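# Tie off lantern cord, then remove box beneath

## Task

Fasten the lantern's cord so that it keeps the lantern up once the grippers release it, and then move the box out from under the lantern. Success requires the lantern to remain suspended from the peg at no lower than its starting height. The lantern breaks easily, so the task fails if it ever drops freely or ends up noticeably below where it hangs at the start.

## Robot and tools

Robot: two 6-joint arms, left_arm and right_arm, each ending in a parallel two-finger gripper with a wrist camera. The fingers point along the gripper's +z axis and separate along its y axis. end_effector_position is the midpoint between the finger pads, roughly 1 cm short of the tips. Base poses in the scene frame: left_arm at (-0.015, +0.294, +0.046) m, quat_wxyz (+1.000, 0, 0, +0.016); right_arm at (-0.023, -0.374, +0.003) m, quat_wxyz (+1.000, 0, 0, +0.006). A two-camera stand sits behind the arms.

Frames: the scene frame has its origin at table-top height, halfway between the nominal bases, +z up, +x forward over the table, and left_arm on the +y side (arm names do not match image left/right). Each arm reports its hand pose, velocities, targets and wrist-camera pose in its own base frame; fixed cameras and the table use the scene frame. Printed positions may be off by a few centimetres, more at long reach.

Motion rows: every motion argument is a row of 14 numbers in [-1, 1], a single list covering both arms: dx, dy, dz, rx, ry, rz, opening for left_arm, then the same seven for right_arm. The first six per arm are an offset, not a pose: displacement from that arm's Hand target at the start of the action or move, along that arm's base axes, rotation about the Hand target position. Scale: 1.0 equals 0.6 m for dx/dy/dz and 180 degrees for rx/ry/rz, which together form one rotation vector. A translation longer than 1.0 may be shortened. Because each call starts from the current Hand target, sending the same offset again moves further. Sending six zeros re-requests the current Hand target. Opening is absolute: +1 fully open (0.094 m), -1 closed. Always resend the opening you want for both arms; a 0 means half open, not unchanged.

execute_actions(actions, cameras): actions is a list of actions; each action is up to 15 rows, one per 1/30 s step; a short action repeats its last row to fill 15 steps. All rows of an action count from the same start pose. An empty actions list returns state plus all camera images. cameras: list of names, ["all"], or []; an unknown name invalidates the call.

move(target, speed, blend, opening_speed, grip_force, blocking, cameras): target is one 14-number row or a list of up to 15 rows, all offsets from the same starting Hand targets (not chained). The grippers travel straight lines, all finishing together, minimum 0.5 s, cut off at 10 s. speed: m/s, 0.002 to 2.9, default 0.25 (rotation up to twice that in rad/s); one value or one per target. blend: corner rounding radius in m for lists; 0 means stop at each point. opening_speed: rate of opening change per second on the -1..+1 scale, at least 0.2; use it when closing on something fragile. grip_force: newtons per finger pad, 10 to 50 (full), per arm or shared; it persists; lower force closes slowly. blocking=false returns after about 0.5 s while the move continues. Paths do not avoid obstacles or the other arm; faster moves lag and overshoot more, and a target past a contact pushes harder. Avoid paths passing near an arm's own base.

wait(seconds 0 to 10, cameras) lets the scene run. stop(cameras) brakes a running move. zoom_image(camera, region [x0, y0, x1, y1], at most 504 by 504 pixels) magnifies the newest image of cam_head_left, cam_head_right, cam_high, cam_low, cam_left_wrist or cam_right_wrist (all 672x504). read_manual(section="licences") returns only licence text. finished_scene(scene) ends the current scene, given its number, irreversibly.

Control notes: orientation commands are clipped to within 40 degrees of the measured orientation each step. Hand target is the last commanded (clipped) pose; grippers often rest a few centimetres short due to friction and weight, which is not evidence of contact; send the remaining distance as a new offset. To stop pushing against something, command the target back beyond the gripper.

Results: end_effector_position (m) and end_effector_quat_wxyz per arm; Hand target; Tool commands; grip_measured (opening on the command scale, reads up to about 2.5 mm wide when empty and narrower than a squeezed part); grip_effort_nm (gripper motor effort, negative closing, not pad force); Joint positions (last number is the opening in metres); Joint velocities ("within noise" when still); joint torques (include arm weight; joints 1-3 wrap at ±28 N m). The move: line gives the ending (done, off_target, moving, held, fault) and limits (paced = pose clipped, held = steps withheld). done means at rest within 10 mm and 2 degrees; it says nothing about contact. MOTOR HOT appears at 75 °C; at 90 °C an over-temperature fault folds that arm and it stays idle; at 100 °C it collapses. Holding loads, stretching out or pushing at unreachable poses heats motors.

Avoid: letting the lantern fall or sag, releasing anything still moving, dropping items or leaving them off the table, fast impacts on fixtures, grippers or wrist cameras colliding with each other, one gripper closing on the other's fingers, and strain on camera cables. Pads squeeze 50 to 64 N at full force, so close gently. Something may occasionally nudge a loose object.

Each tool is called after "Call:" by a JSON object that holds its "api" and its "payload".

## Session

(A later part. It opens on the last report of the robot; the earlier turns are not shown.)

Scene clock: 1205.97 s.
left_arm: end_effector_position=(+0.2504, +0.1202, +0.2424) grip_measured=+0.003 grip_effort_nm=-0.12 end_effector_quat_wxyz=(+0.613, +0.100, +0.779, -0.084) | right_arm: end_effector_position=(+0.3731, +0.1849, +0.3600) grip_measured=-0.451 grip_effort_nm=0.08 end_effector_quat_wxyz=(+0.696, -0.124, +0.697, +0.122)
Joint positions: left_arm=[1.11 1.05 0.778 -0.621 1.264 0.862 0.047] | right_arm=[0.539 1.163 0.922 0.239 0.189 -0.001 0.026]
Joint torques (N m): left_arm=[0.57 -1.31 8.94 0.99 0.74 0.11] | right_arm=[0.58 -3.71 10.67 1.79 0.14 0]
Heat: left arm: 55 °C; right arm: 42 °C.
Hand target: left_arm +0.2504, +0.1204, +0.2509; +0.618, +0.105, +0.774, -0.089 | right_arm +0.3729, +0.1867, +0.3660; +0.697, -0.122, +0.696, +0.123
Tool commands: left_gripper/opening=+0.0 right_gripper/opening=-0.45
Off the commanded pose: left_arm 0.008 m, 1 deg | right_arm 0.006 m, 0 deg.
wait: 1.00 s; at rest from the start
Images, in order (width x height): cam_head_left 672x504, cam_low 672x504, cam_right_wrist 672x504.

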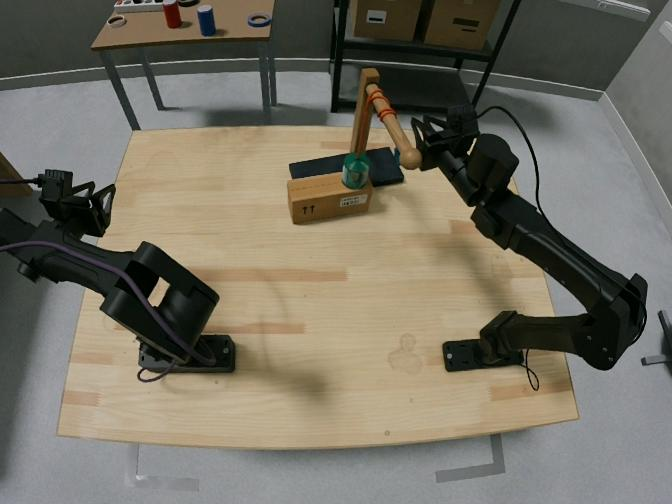

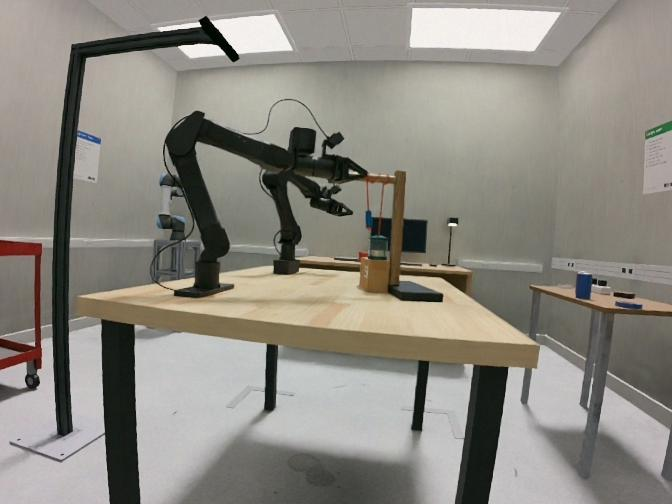

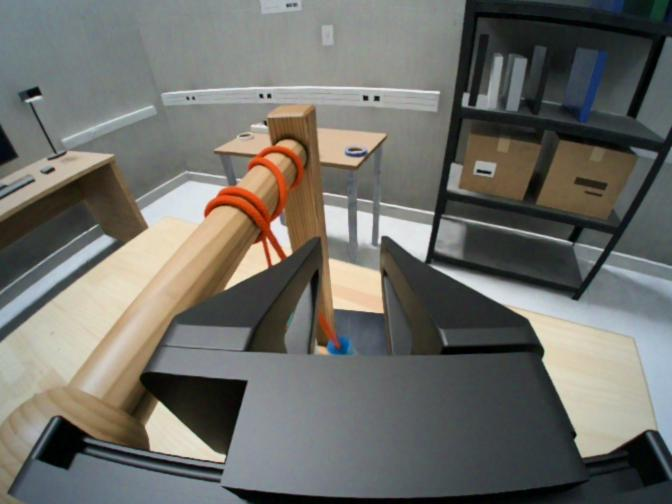

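Call:
{"api": "move", "payload": {"target": [[0,0,0,0,0,0,0.0, -0.1266,-0.0419,0,0,0,0,-0.45],[0,0,0,0,0,0,0.0, -0.085,-0.1685,0,0,0,0,-0.45]], "speed": 0.1, "blend": [0.02, 0], "cameras": ["cam_head_left", "cam_low", "cam_right_wrist"]}}

Call:
{"api": "zoom_image", "payload": {"camera": "cam_head_left", "region": [330, 50, 500, 200]}}

Call:
{"api": "zoom_image", "payload": {"camera": "cam_low", "region": [310, 120, 450, 300]}}

Scene clock: 1234.97 s.
left_arm: end_effector_position=(+0.2504, +0.1202, +0.2424) grip_measured=+0.003 grip_effort_nm=-0.12 end_effector_quat_wxyz=(+0.613, +0.100, +0.779, -0.084) | right_arm: end_effector_position=(+0.3223, +0.0863, +0.3722) grip_measured=-0.451 grip_effort_nm=0.08 end_effector_quat_wxyz=(+0.702, -0.123, +0.690, +0.121)
Joint positions: left_arm=[1.11 1.05 0.778 -0.621 1.264 0.862 0.047] | right_arm=[0.156 0.814 0.804 0.027 -0.191 -0.001 0.026]
Joint torques (N m): left_arm=[0.66 -1.37 8.96 1 0.72 0.11] | right_arm=[-0.55 -1.28 7.46 1.83 -0.06 0.01]
Heat: left arm: 55 °C; right arm: 41 °C.
Hand target: left_arm +0.2504, +0.1204, +0.2509; +0.618, +0.105, +0.774, -0.089 | right_arm +0.3219, +0.0856, +0.3660; +0.697, -0.123, +0.696, +0.123
Off the commanded pose: left_arm 0.008 m, 1 deg | right_arm 0.006 m, 1 deg.
move: done
Images, in order (width x height): cam_head_left 672x504, cam_low 672x504, cam_right_wrist 672x504.

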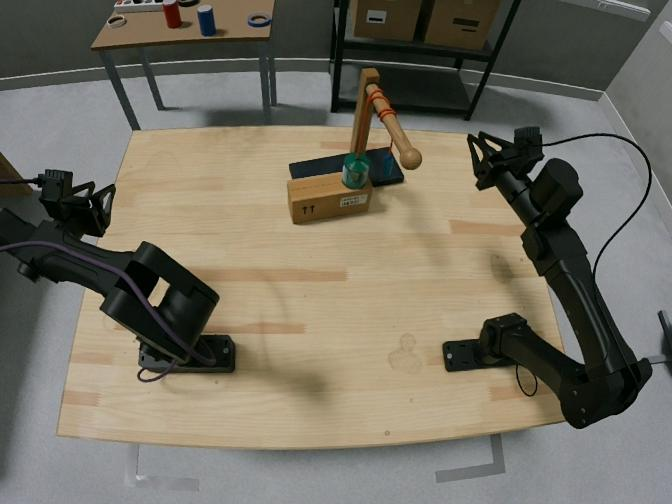

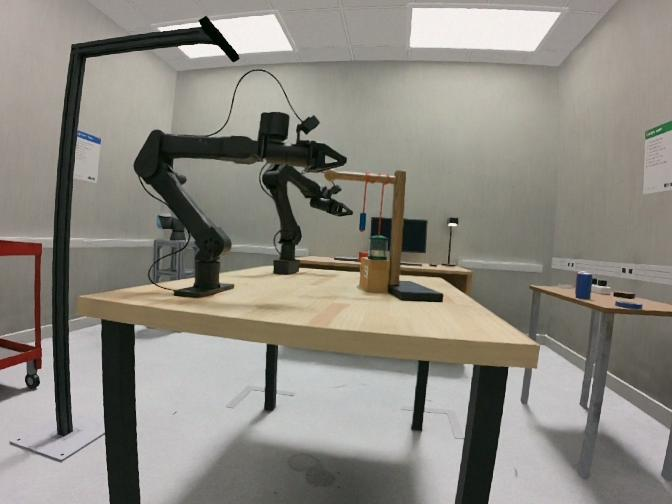

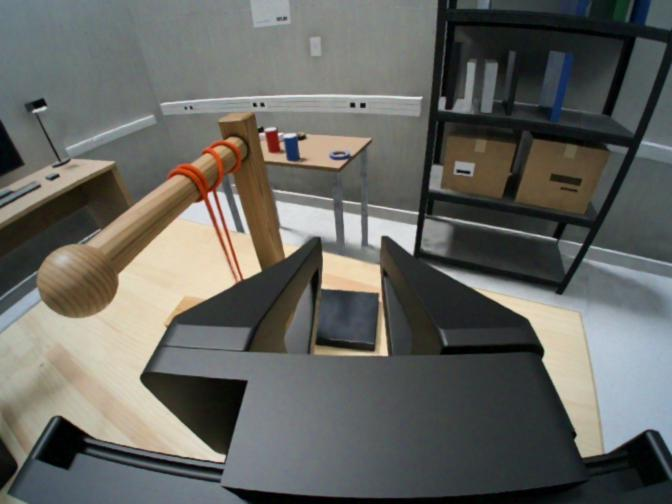

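Scaled by 2.965 from the camera's 672x504 image, which has a finer 960x720 frame.

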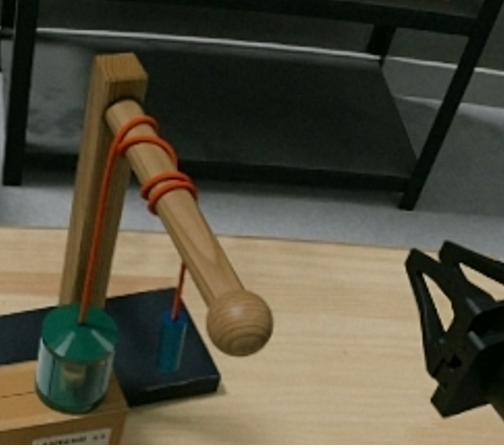

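Scaled by 2.800 from the camera's 672x504 image, which has a finer 960x720 frame.

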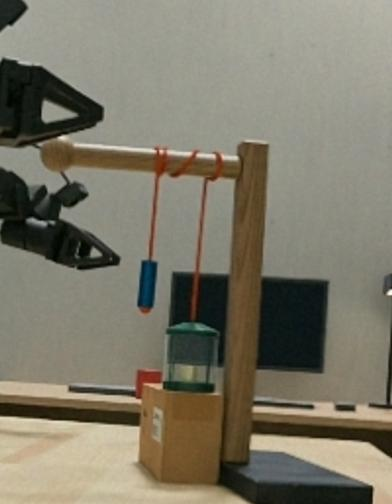

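Call:
{"api": "move", "payload": {"target": [0.186,-0.7007,-0.0848,-0.0495,-0.0547,-0.3136,-0.2, 0,0,0,0,0,0,-0.45], "speed": 0.2, "cameras": ["cam_head_left", "cam_low", "cam_left_wrist", "cam_right_wrist"]}}

Scene clock: 1266.27 s.
left_arm: end_effector_position=(+0.3578, -0.2968, +0.1991) grip_measured=-0.198 grip_effort_nm=-0.12 end_effector_quat_wxyz=(+0.568, +0.416, +0.576, -0.416) | right_arm: end_effector_position=(+0.3223, +0.0864, +0.3722) grip_measured=-0.451 grip_effort_nm=0.08 end_effector_quat_wxyz=(+0.702, -0.123, +0.690, +0.122)
Joint positions: left_arm=[-0.396 1.781 0.775 0.991 0.862 0.006 0.038] | right_arm=[0.156 0.814 0.804 0.027 -0.192 -0.001 0.026]
Joint torques (N m): left_arm=[-0.02 -6.24 7.51 2.06 0.08 -0.07] | right_arm=[-0.58 -1.24 7.5 1.81 -0.07 0.04]
Heat: left arm: 55 °C; right arm: 38 °C.
Hand target: left_arm +0.3620, -0.3000, +0.2000; +0.570, +0.419, +0.570, -0.418 | right_arm +0.3219, +0.0857, +0.3660; +0.697, -0.123, +0.696, +0.123
Off the commanded pose: left_arm 0.005 m, 1 deg | right_arm 0.006 m, 1 deg.
move: done
Images, in order (width x height): cam_head_left 672x504, cam_low 672x504, cam_left_wrist 672x504, cam_right_wrist 672x504.

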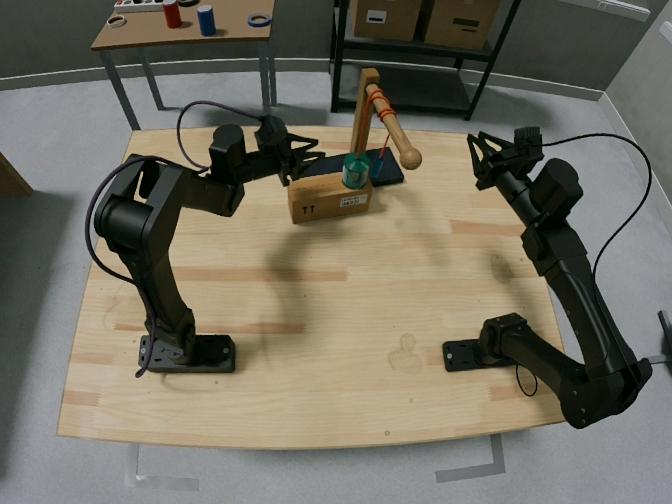

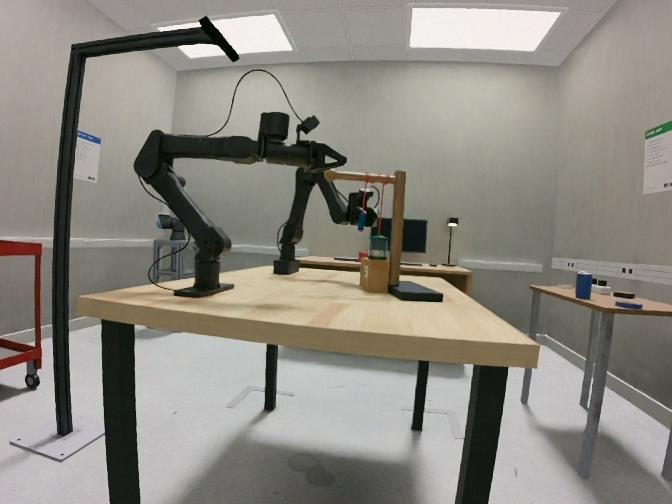

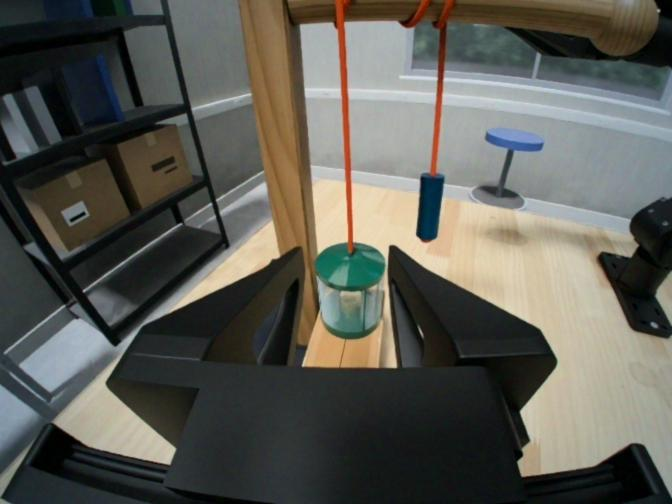

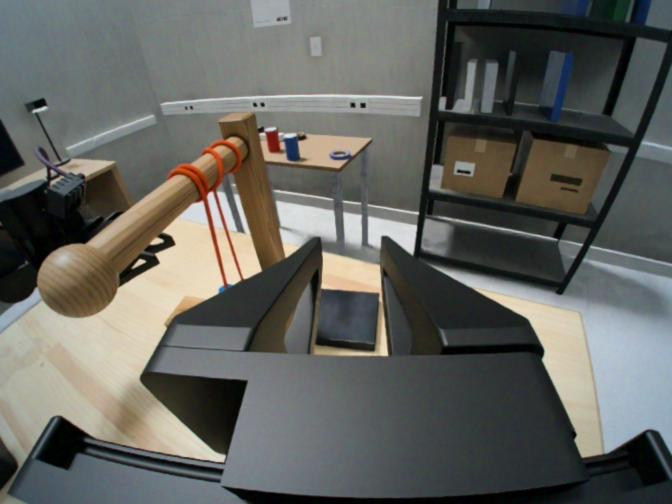

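Call:
{"api": "move", "payload": {"target": [0.0408,-0.1095,-0.02,0,0,0,-0.25, 0,0,0,0,0,0,-0.45], "speed": 0.08, "cameras": ["cam_low", "cam_left_wrist", "cam_head_right"]}}

Call:
{"api": "zoom_image", "payload": {"camera": "cam_low", "region": [310, 120, 450, 300]}}

Scene clock: 1296.83 s.
left_arm: end_effector_position=(+0.3794, -0.3619, +0.1954) grip_measured=-0.248 grip_effort_nm=-0.12 end_effector_quat_wxyz=(+0.574, +0.423, +0.562, -0.419) | right_arm: end_effector_position=(+0.3223, +0.0864, +0.3722) grip_measured=-0.451 grip_effort_nm=0.08 end_effector_quat_wxyz=(+0.702, -0.123, +0.690, +0.122)
Joint positions: left_arm=[-0.527 1.964 0.984 0.994 0.749 0.005 0.035] | right_arm=[0.156 0.814 0.804 0.027 -0.192 -0.001 0.026]
Joint torques (N m): left_arm=[-0.17 -7.76 7.69 1.86 -0.1 -0.06] | right_arm=[-0.53 -1.28 7.51 1.82 -0.05 0.01]
Heat: left arm: 50 °C; right arm: 38 °C.
Hand target: left_arm +0.3865, -0.3657, +0.1881; +0.570, +0.419, +0.570, -0.418 | right_arm +0.3219, +0.0857, +0.3660; +0.697, -0.123, +0.696, +0.123
Off the commanded pose: left_arm 0.011 m, 1 deg | right_arm 0.006 m, 1 deg.
move: off_target (left_arm)
Images, in order (width x height): cam_head_right 672x504, cam_low 672x504, cam_left_wrist 672x504.

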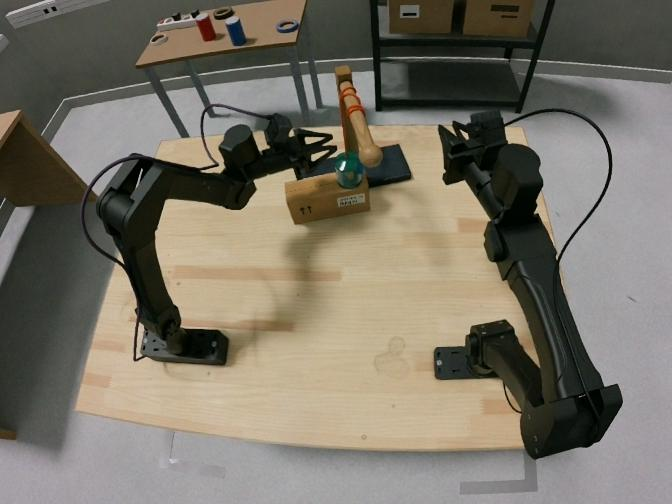

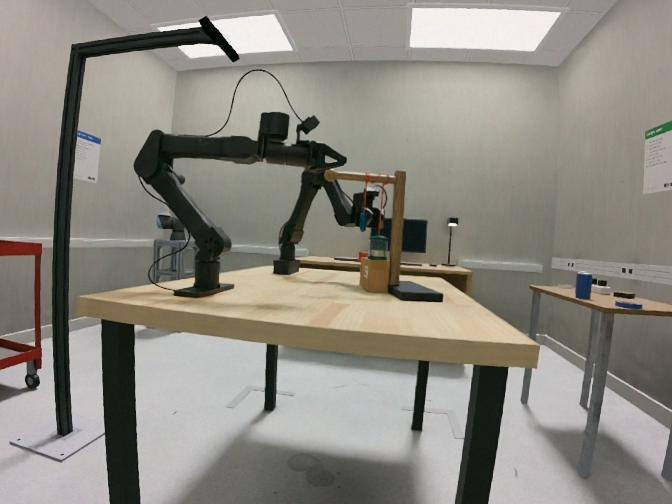

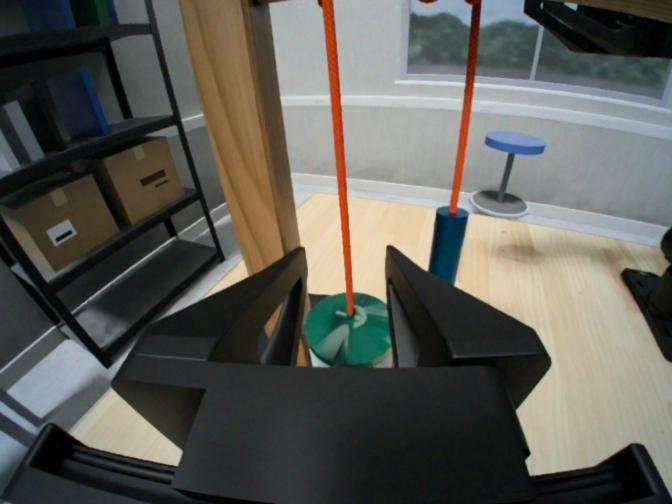

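Scaled by 2.800 from the camera's 672x504 image, which has a finer 960x720 frame.

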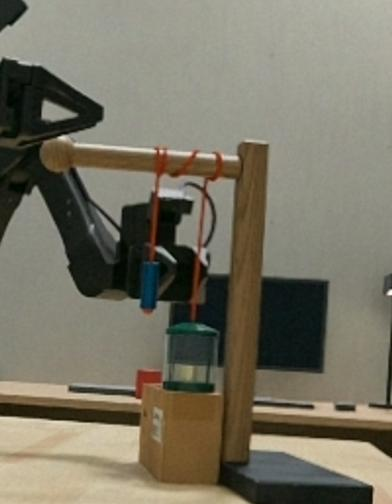

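Call:
{"api": "move", "payload": {"target": [0.0177,-0.0328,-0.015,0,0,0,-0.25, 0,0,0,0,0,0,-0.45], "speed": 0.05, "cameras": ["cam_low", "cam_left_wrist"]}}

Call:
{"api": "zoom_image", "payload": {"camera": "cam_low", "region": [310, 120, 450, 300]}}

Scene clock: 1327.03 s.
left_arm: end_effector_position=(+0.3909, -0.3806, +0.1883) grip_measured=-0.248 grip_effort_nm=-0.12 end_effector_quat_wxyz=(+0.576, +0.423, +0.561, -0.419) | right_arm: end_effector_position=(+0.3223, +0.0864, +0.3722) grip_measured=-0.451 grip_effort_nm=0.08 end_effector_quat_wxyz=(+0.702, -0.123, +0.690, +0.122)
Joint positions: left_arm=[-0.554 2.042 1.066 0.994 0.721 0.005 0.035] | right_arm=[0.156 0.814 0.804 0.027 -0.192 -0.001 0.026]
Joint torques (N m): left_arm=[-0.38 -8.34 7.82 1.87 -0.14 -0.06] | right_arm=[-0.54 -1.25 7.49 1.8 -0.04 0.01]
Heat: left arm: 50 °C; right arm: 38 °C.
Hand target: left_arm +0.3970, -0.3855, +0.1791; +0.570, +0.419, +0.570, -0.418 | right_arm +0.3219, +0.0857, +0.3660; +0.697, -0.123, +0.696, +0.123
Off the commanded pose: left_arm 0.012 m, 1 deg | right_arm 0.006 m, 1 deg.
move: off_target (left_arm)
Images, in order (width x height): cam_low 672x504, cam_left_wrist 672x504.

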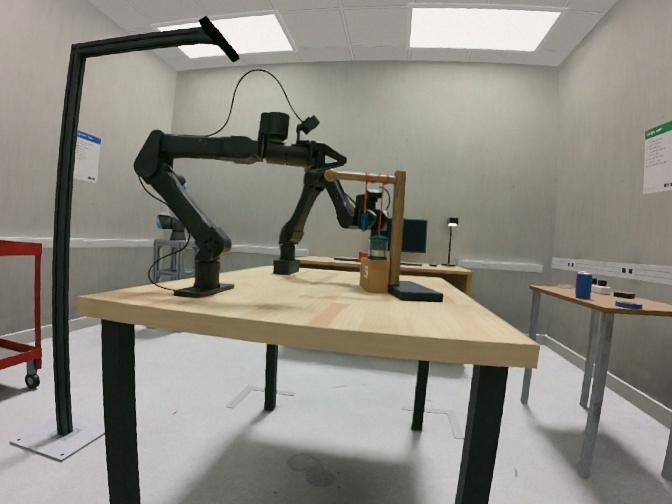

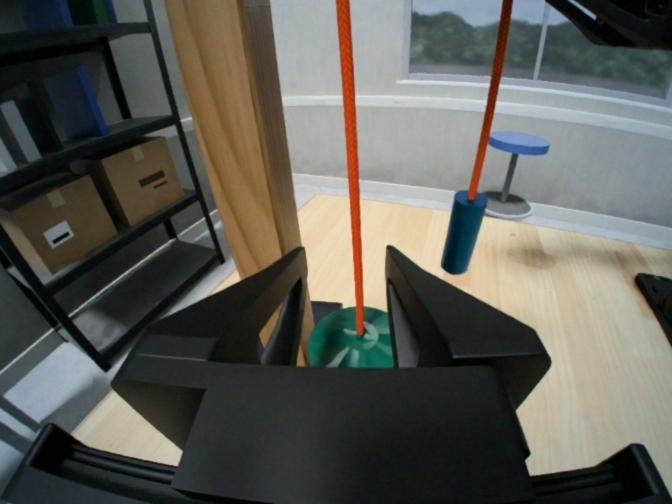

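Scaled by 2.800 from the camera's 672x504 image, which has a finer 960x720 frame.

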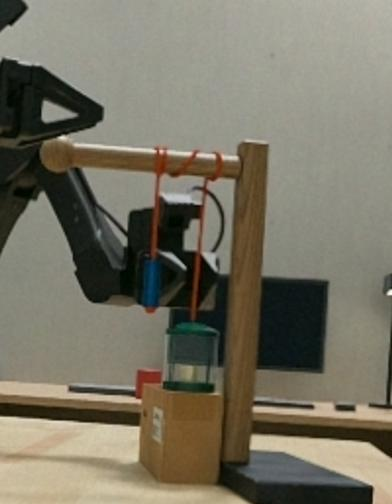

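Call:
{"api": "move", "payload": {"target": [-0.005,0.004,0.0125,0,0,0,-1.0, 0,0,0,0,0,0,-0.45], "speed": 0.03, "opening_speed": 0.4, "grip_force": [45, 50], "cameras": ["cam_low", "cam_left_wrist"]}}

Call:
{"api": "zoom_image", "payload": {"camera": "cam_low", "region": [310, 120, 450, 300]}}

Scene clock: 1354.67 s.
left_arm: end_effector_position=(+0.3911, -0.3806, +0.1872) grip_measured=-0.991 grip_effort_nm=-0.48 end_effector_quat_wxyz=(+0.574, +0.422, +0.563, -0.419) | right_arm: end_effector_position=(+0.3223, +0.0864, +0.3722) grip_measured=-0.451 grip_effort_nm=0.08 end_effector_quat_wxyz=(+0.702, -0.123, +0.690, +0.122)
Joint positions: left_arm=[-0.554 2.042 1.066 0.989 0.72 0.004 0] | right_arm=[0.156 0.814 0.804 0.027 -0.192 -0.001 0.026]
Joint torques (N m): left_arm=[-0.28 -10.51 7.13 1.7 -0.13 -0.06] | right_arm=[-0.51 -1.25 7.49 1.84 -0.04 0.01]
Heat: left arm: 49 °C; right arm: 38 °C.
Hand target: left_arm +0.3940, -0.3831, +0.1866; +0.570, +0.419, +0.570, -0.418 | right_arm +0.3219, +0.0857, +0.3660; +0.697, -0.123, +0.696, +0.123
Off the commanded pose: left_arm 0.004 m, 1 deg | right_arm 0.006 m, 1 deg.
grip_force (N): 45, 50
move: done
Images, in order (width x height): cam_low 672x504, cam_left_wrist 672x504.

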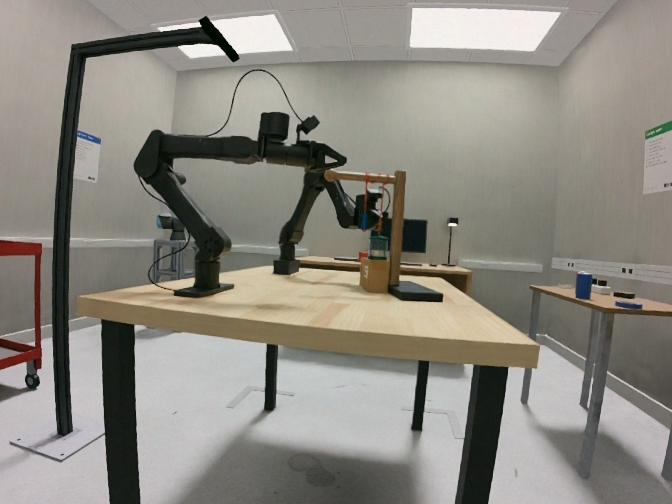

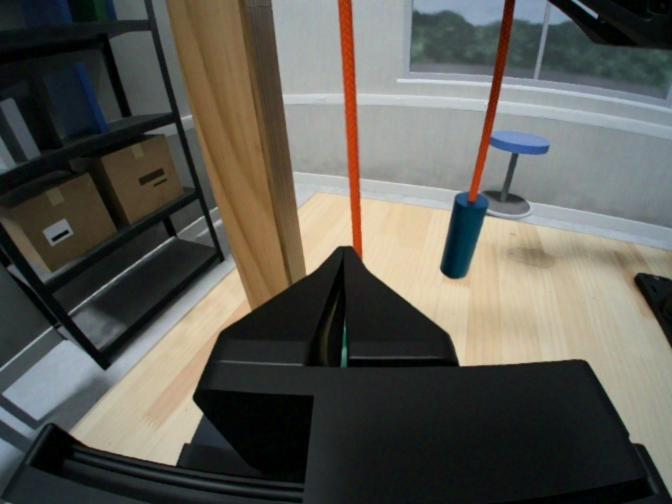

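Scaled by 2.800 from the camera's 672x504 image, which has a finer 960x720 frame.

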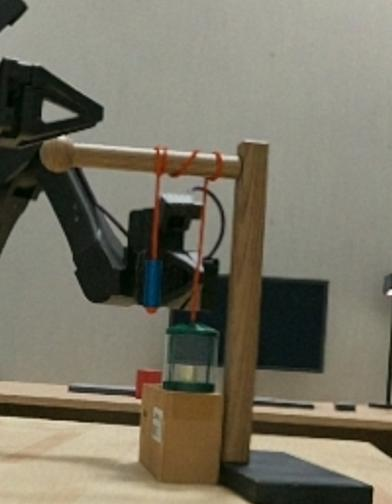

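Call:
{"api": "move", "payload": {"target": [[0,0,0,0,0,0,-0.25, 0,0,0,0,0,0,-0.45],[0.0017,-0.0375,0,0,0,0,-0.25, 0,0,0,0,0,0,-0.45]], "speed": 0.04, "opening_speed": 0.5, "cameras": ["cam_low", "cam_left_wrist"]}}

Call:
{"api": "zoom_image", "payload": {"camera": "cam_low", "region": [310, 120, 450, 300]}}

Scene clock: 1372.27 s.
left_arm: end_effector_position=(+0.3880, -0.4000, +0.2026) grip_measured=-0.252 grip_effort_nm=0.13 end_effector_quat_wxyz=(+0.583, +0.423, +0.553, -0.419) | right_arm: end_effector_position=(+0.3223, +0.0864, +0.3722) grip_measured=-0.451 grip_effort_nm=0.08 end_effector_quat_wxyz=(+0.702, -0.123, +0.690, +0.122)
Joint positions: left_arm=[-0.598 2.042 1.116 0.965 0.677 0.004 0.035] | right_arm=[0.156 0.814 0.804 0.027 -0.192 -0.001 0.026]
Joint torques (N m): left_arm=[-0.35 -8.09 7.94 1.72 -0.14 -0.06] | right_arm=[-0.58 -1.18 7.53 1.81 -0.05 0.02]
Heat: left arm: 49 °C; right arm: 38 °C.
Hand target: left_arm +0.3951, -0.4055, +0.1866; +0.570, +0.419, +0.570, -0.418 | right_arm +0.3219, +0.0857, +0.3660; +0.697, -0.123, +0.696, +0.123
Off the commanded pose: left_arm 0.018 m, 2 deg | right_arm 0.006 m, 1 deg.
grip_force (N): 45, 50
move: off_target (left_arm)
Images, in order (width x height): cam_low 672x504, cam_left_wrist 672x504.

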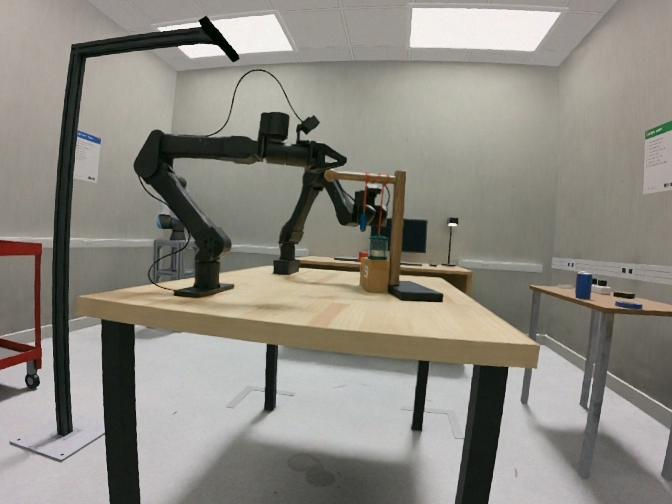

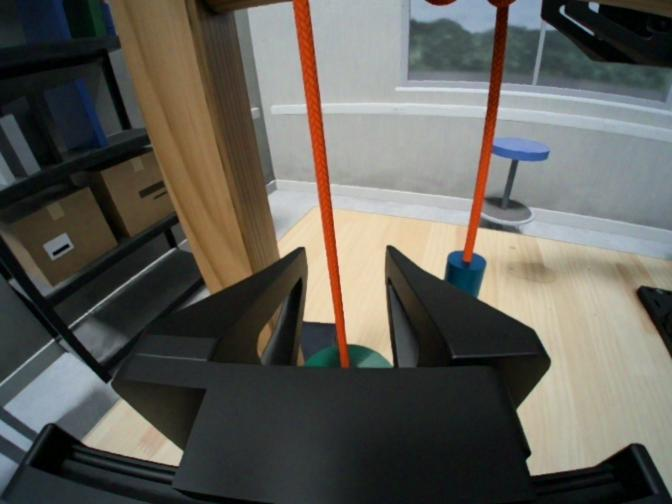

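Scaled by 2.800 from the camera's 672x504 image, which has a finer 960x720 frame.

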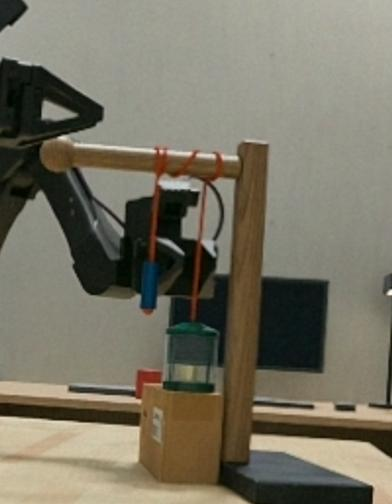

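Call:
{"api": "move", "payload": {"target": [0.0127,0.0042,0.015,0,0,0,-0.25, 0,0,0,0,0,0,-0.45], "speed": 0.04, "cameras": ["cam_left_wrist"]}}

Scene clock: 1404.33 s.
left_arm: end_effector_position=(+0.3951, -0.4007, +0.2083) grip_measured=-0.252 grip_effort_nm=0.13 end_effector_quat_wxyz=(+0.582, +0.421, +0.557, -0.417) | right_arm: end_effector_position=(+0.3223, +0.0864, +0.3722) grip_measured=-0.451 grip_effort_nm=0.08 end_effector_quat_wxyz=(+0.702, -0.123, +0.690, +0.122)
Joint positions: left_arm=[-0.592 2.042 1.151 0.924 0.676 0.004 0.035] | right_arm=[0.156 0.814 0.804 0.027 -0.192 -0.001 0.026]
Joint torques (N m): left_arm=[0.5 -8.62 8.08 1.7 0.03 -0.07] | right_arm=[-0.57 -1.22 7.5 1.84 -0.06 0.02]
Heat: left arm: 49 °C; right arm: 37 °C.
Hand target: left_arm +0.4027, -0.4030, +0.1956; +0.570, +0.419, +0.570, -0.418 | right_arm +0.3219, +0.0857, +0.3660; +0.697, -0.123, +0.696, +0.123
Off the commanded pose: left_arm 0.015 m, 2 deg | right_arm 0.006 m, 1 deg.
grip_force (N): 45, 50
move: off_target (left_arm)
Images, in order (width x height): cam_left_wrist 672x504.

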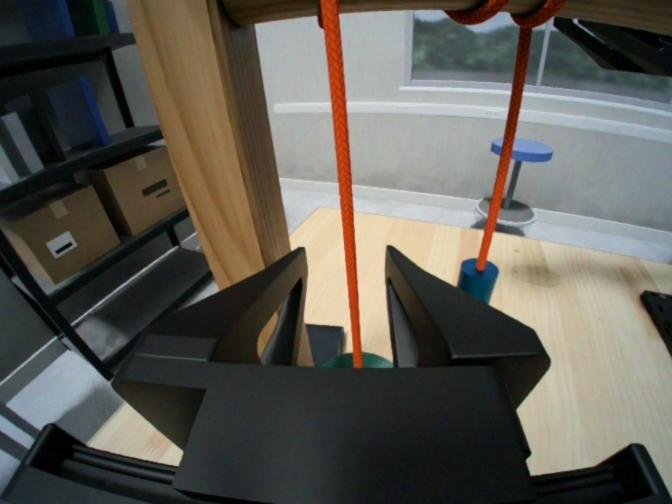

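Call:
{"api": "move", "payload": {"target": [0.002,-0.0063,-0.033,0,0,0,-0.25, 0,0,0,0,0,0,-0.45], "speed": 0.04, "cameras": ["cam_left_wrist", "cam_low"]}}

Call:
{"api": "zoom_image", "payload": {"camera": "cam_low", "region": [340, 160, 420, 280]}}

Scene clock: 1415.40 s.
left_arm: end_effector_position=(+0.3988, -0.4031, +0.1807) grip_measured=-0.252 grip_effort_nm=0.14 end_effector_quat_wxyz=(+0.568, +0.420, +0.571, -0.418) | right_arm: end_effector_position=(+0.3223, +0.0864, +0.3722) grip_measured=-0.451 grip_effort_nm=0.08 end_effector_quat_wxyz=(+0.702, -0.123, +0.690, +0.122)
Joint positions: left_arm=[-0.592 2.101 1.151 0.943 0.676 0.004 0.035] | right_arm=[0.156 0.814 0.804 0.027 -0.192 -0.001 0.026]
Joint torques (N m): left_arm=[-0.09 -9.02 7.73 2.21 -0.03 -0.07] | right_arm=[-0.58 -1.25 7.51 1.83 -0.06 0.01]
Heat: left arm: 49 °C; right arm: 37 °C.
Hand target: left_arm +0.4039, -0.4068, +0.1759; +0.570, +0.419, +0.570, -0.418 | right_arm +0.3219, +0.0857, +0.3660; +0.697, -0.123, +0.696, +0.123
Off the commanded pose: left_arm 0.008 m, 0 deg | right_arm 0.006 m, 1 deg.
grip_force (N): 45, 50
move: done
Images, in order (width x height): cam_low 672x504, cam_left_wrist 672x504.

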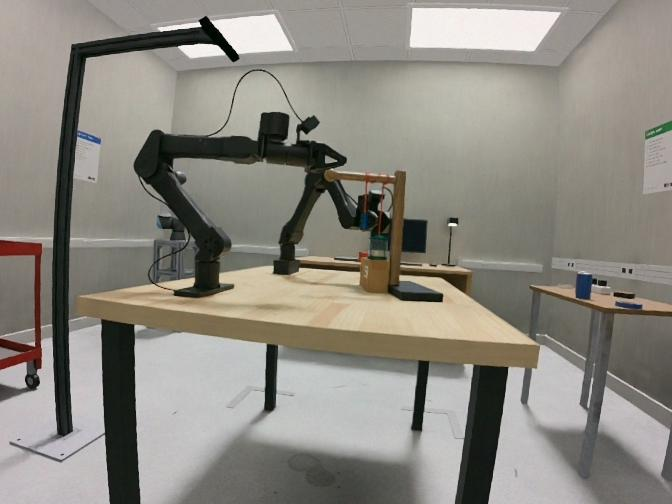

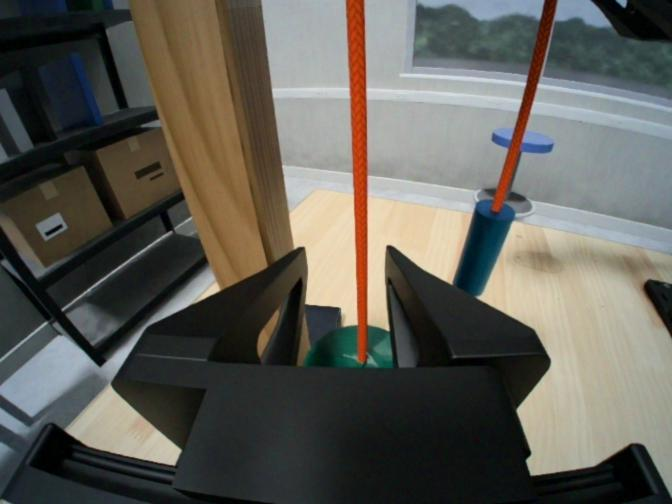

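Scaled by 4.200 from the camera's 672x504 image, which has a finer 960x720 frame.

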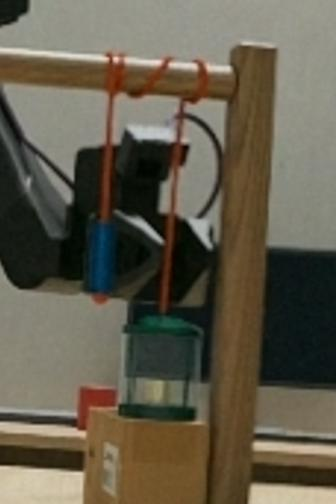

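Call:
{"api": "move", "payload": {"target": [[-0.0127,-0.0042,0,0,0,0,-0.25, 0,0,0,0,0,0,-0.45],[-0.0127,-0.0042,0,0,0,0,-1.0, 0,0,0,0,0,0,-0.45]], "speed": 0.04, "opening_speed": 0.4, "cameras": ["cam_left_wrist", "cam_low"]}}

Call:
{"api": "zoom_image", "payload": {"camera": "cam_low", "region": [310, 120, 450, 300]}}

Scene clock: 1431.03 s.
left_arm: end_effector_position=(+0.3953, -0.4073, +0.1830) grip_measured=-0.963 grip_effort_nm=-0.91 end_effector_quat_wxyz=(+0.571, +0.422, +0.566, -0.419) | right_arm: end_effector_position=(+0.3223, +0.0864, +0.3722) grip_measured=-0.451 grip_effort_nm=0.08 end_effector_quat_wxyz=(+0.702, -0.123, +0.690, +0.122)
Joint positions: left_arm=[-0.604 2.101 1.151 0.954 0.67 0.004 0.002] | right_arm=[0.156 0.814 0.804 0.027 -0.192 -0.001 0.026]
Joint torques (N m): left_arm=[-0.43 -10.09 5.82 2.17 -0.12 -0.05] | right_arm=[-0.53 -1.18 7.49 1.81 -0.07 0.01]
Heat: left arm: 48 °C; right arm: 37 °C.
Hand target: left_arm +0.3963, -0.4093, +0.1759; +0.570, +0.419, +0.570, -0.418 | right_arm +0.3219, +0.0857, +0.3660; +0.697, -0.123, +0.696, +0.123
Off the commanded pose: left_arm 0.007 m, 1 deg | right_arm 0.006 m, 1 deg.
grip_force (N): 45, 50
move: done
Images, in order (width x height): cam_low 672x504, cam_left_wrist 672x504.

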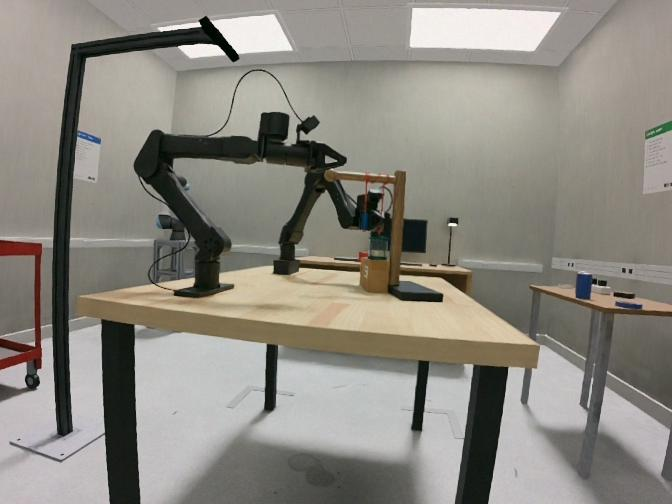

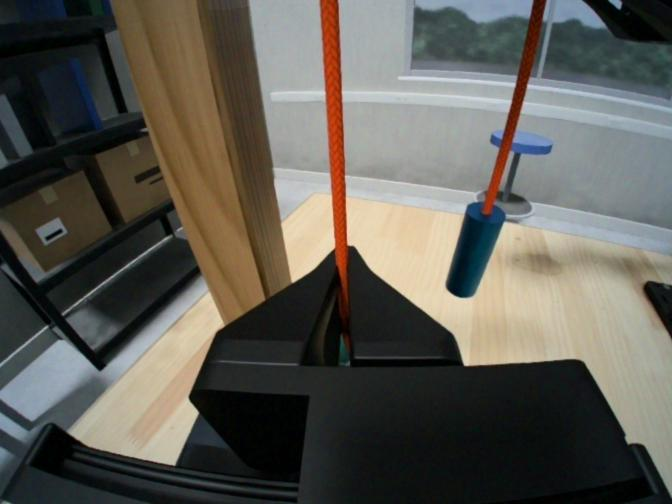

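Scaled by 2.800 from the camera's 672x504 image, which has a finer 960x720 frame.

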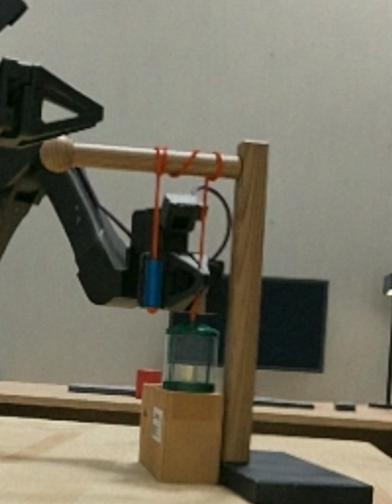

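Call:
{"api": "move", "payload": {"target": [0,0,0.075,0,0,0,-1.0, 0,0,0,0,0,0,-0.45], "speed": 0.03, "cameras": ["cam_left_wrist", "cam_low", "cam_right_wrist"]}}

Call:
{"api": "zoom_image", "payload": {"camera": "cam_low", "region": [310, 120, 450, 300]}}

Scene clock: 1446.77 s.
left_arm: end_effector_position=(+0.3953, -0.4071, +0.1823) grip_measured=-0.963 grip_effort_nm=-0.93 end_effector_quat_wxyz=(+0.544, +0.420, +0.593, -0.420) | right_arm: end_effector_position=(+0.3223, +0.0864, +0.3722) grip_measured=-0.451 grip_effort_nm=0.08 end_effector_quat_wxyz=(+0.702, -0.123, +0.690, +0.122)
Joint positions: left_arm=[-0.604 2.064 1.169 0.824 0.668 0.003 0.002] | right_arm=[0.156 0.814 0.804 0.027 -0.192 -0.001 0.026]
Joint torques (N m): left_arm=[-0.42 -15.53 8.51 1.93 -0.08 -0.06] | right_arm=[-0.57 -1.13 7.57 1.81 -0.07 0.01]
Heat: left arm: 47 °C; right arm: 37 °C.
Hand target: left_arm +0.3963, -0.4093, +0.2207; +0.570, +0.419, +0.570, -0.418 | right_arm +0.3219, +0.0857, +0.3660; +0.697, -0.123, +0.696, +0.123
Off the commanded pose: left_arm 0.039 m, 4 deg | right_arm 0.006 m, 1 deg.
grip_force (N): 45, 50
move: off_target (left_arm)
Images, in order (width x height): cam_low 672x504, cam_left_wrist 672x504, cam_right_wrist 672x504.

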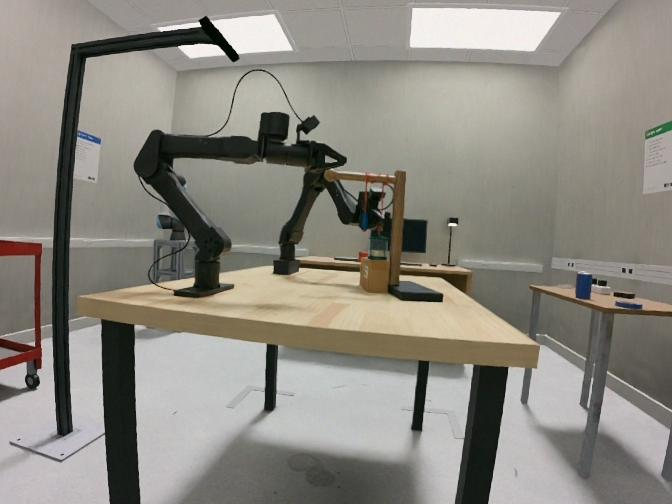

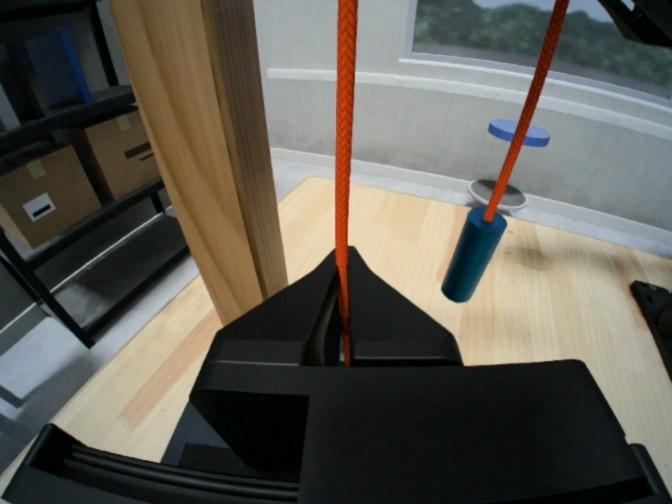

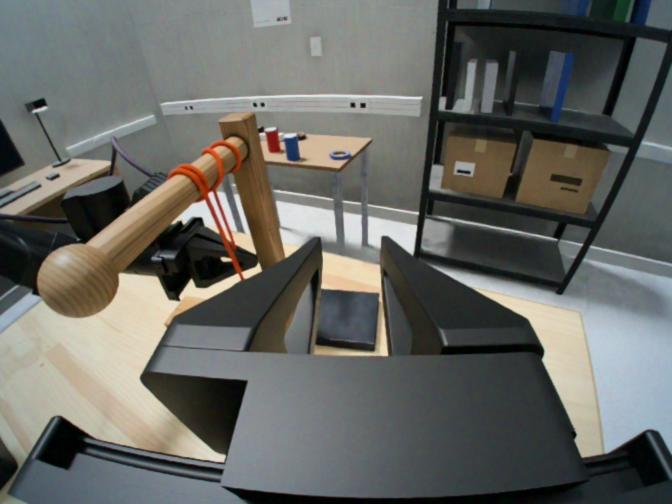

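Scaled by 2.800 from the camera's 672x504 image, which has a finer 960x720 frame.

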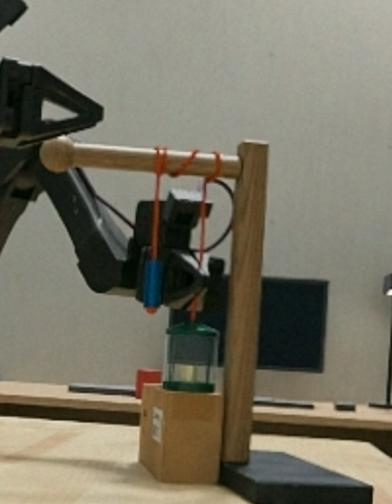

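Call:
{"api": "move", "payload": {"target": [0,0,0.033,0,0,0,-1.0, 0,0,0,0,0,0,-0.45], "speed": 0.03, "cameras": ["cam_low"]}}

Call:
{"api": "zoom_image", "payload": {"camera": "cam_low", "region": [310, 120, 450, 300]}}

Scene clock: 1456.17 s.
left_arm: end_effector_position=(+0.3951, -0.4066, +0.1884) grip_measured=-0.963 grip_effort_nm=-0.93 end_effector_quat_wxyz=(+0.528, +0.418, +0.608, -0.419) | right_arm: end_effector_position=(+0.3223, +0.0864, +0.3722) grip_measured=-0.451 grip_effort_nm=0.08 end_effector_quat_wxyz=(+0.702, -0.123, +0.690, +0.122)
Joint positions: left_arm=[-0.604 2.031 1.19 0.726 0.666 0.002 0.002] | right_arm=[0.156 0.814 0.804 0.027 -0.192 -0.001 0.026]
Joint torques (N m): left_arm=[-0.42 -16.13 9.35 2.27 -0.03 -0.04] | right_arm=[-0.46 -1.24 7.56 1.83 -0.06 0.02]
Heat: left arm: 48 °C; right arm: 37 °C.
Hand target: left_arm +0.3963, -0.4093, +0.2407; +0.570, +0.419, +0.570, -0.418 | right_arm +0.3219, +0.0857, +0.3660; +0.697, -0.123, +0.696, +0.123
Off the commanded pose: left_arm 0.052 m, 6 deg | right_arm 0.006 m, 1 deg.
grip_force (N): 45, 50
move: off_target (left_arm)
Images, in order (width x height): cam_low 672x504.

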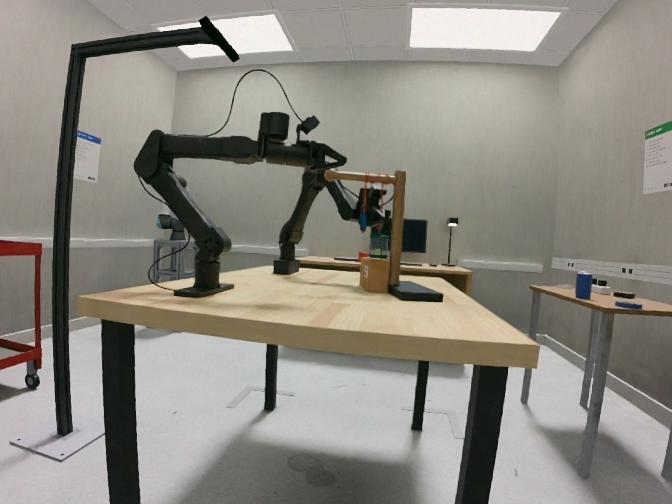

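Scaled by 2.800 from the camera's 672x504 image, which has a finer 960x720 frame.

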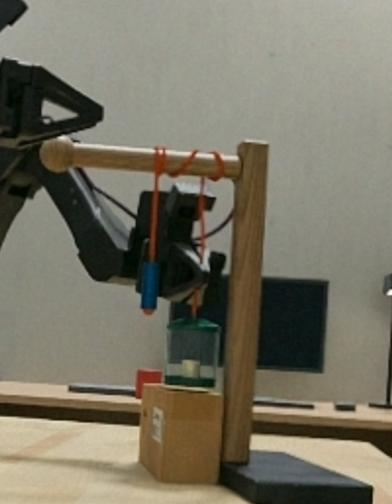

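Call:
{"api": "move", "payload": {"target": [0,0,0.045,0,0,0,-1.0, 0,0,0,0,0,0,-0.45], "speed": 0.03, "cameras": ["cam_low", "cam_left_wrist"]}}

Call:
{"api": "zoom_image", "payload": {"camera": "cam_low", "region": [310, 120, 450, 300]}}

Scene clock: 1466.33 s.
left_arm: end_effector_position=(+0.3969, -0.4078, +0.2139) grip_measured=-0.963 grip_effort_nm=-0.93 end_effector_quat_wxyz=(+0.528, +0.418, +0.609, -0.419) | right_arm: end_effector_position=(+0.3223, +0.0864, +0.3722) grip_measured=-0.451 grip_effort_nm=0.08 end_effector_quat_wxyz=(+0.702, -0.123, +0.690, +0.122)
Joint positions: left_arm=[-0.604 1.986 1.243 0.627 0.666 0.002 0.002] | right_arm=[0.156 0.814 0.804 0.027 -0.192 -0.001 0.026]
Joint torques (N m): left_arm=[-0.4 -16.05 9.74 2.26 -0.01 -0.05] | right_arm=[-0.58 -1.22 7.49 1.84 -0.07 0.02]
Heat: left arm: 48 °C; right arm: 37 °C.
Hand target: left_arm +0.3963, -0.4093, +0.2678; +0.570, +0.419, +0.570, -0.418 | right_arm +0.3219, +0.0857, +0.3660; +0.697, -0.123, +0.696, +0.123
Off the commanded pose: left_arm 0.054 m, 7 deg | right_arm 0.006 m, 1 deg.
grip_force (N): 45, 50
move: off_target (left_arm)
Images, in order (width x height): cam_low 672x504, cam_left_wrist 672x504.

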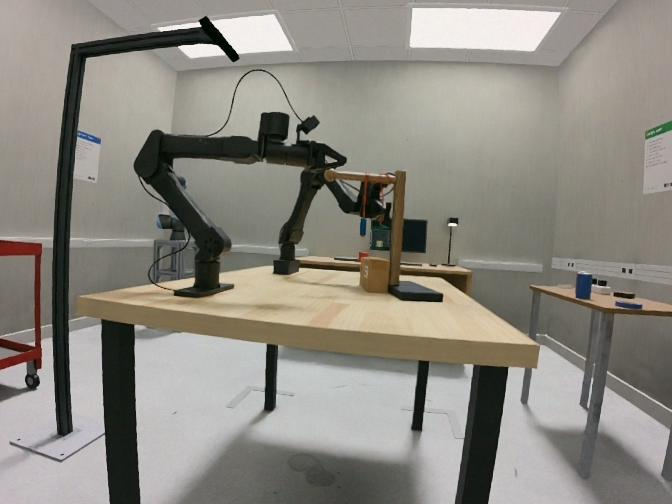

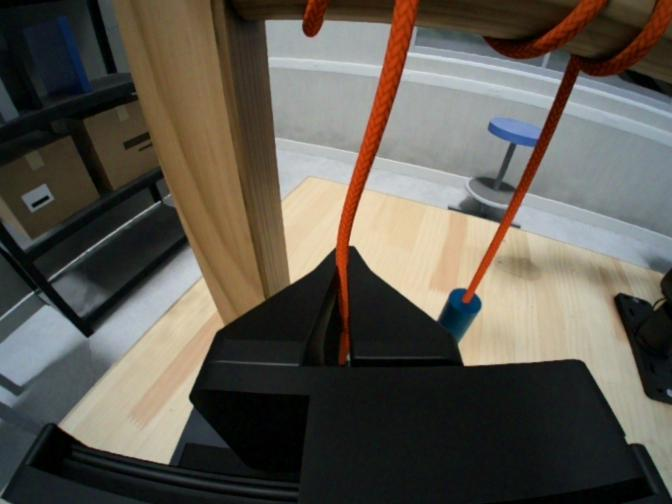

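Scaled by 2.800 from the camera's 672x504 image, which has a finer 960x720 frame.

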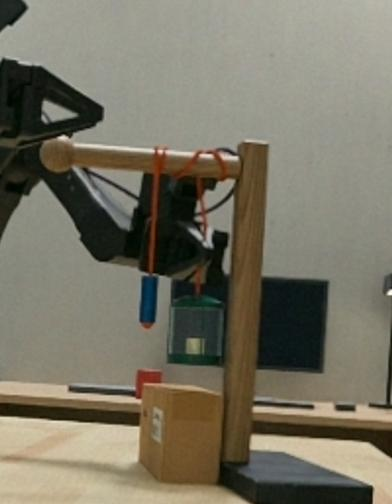

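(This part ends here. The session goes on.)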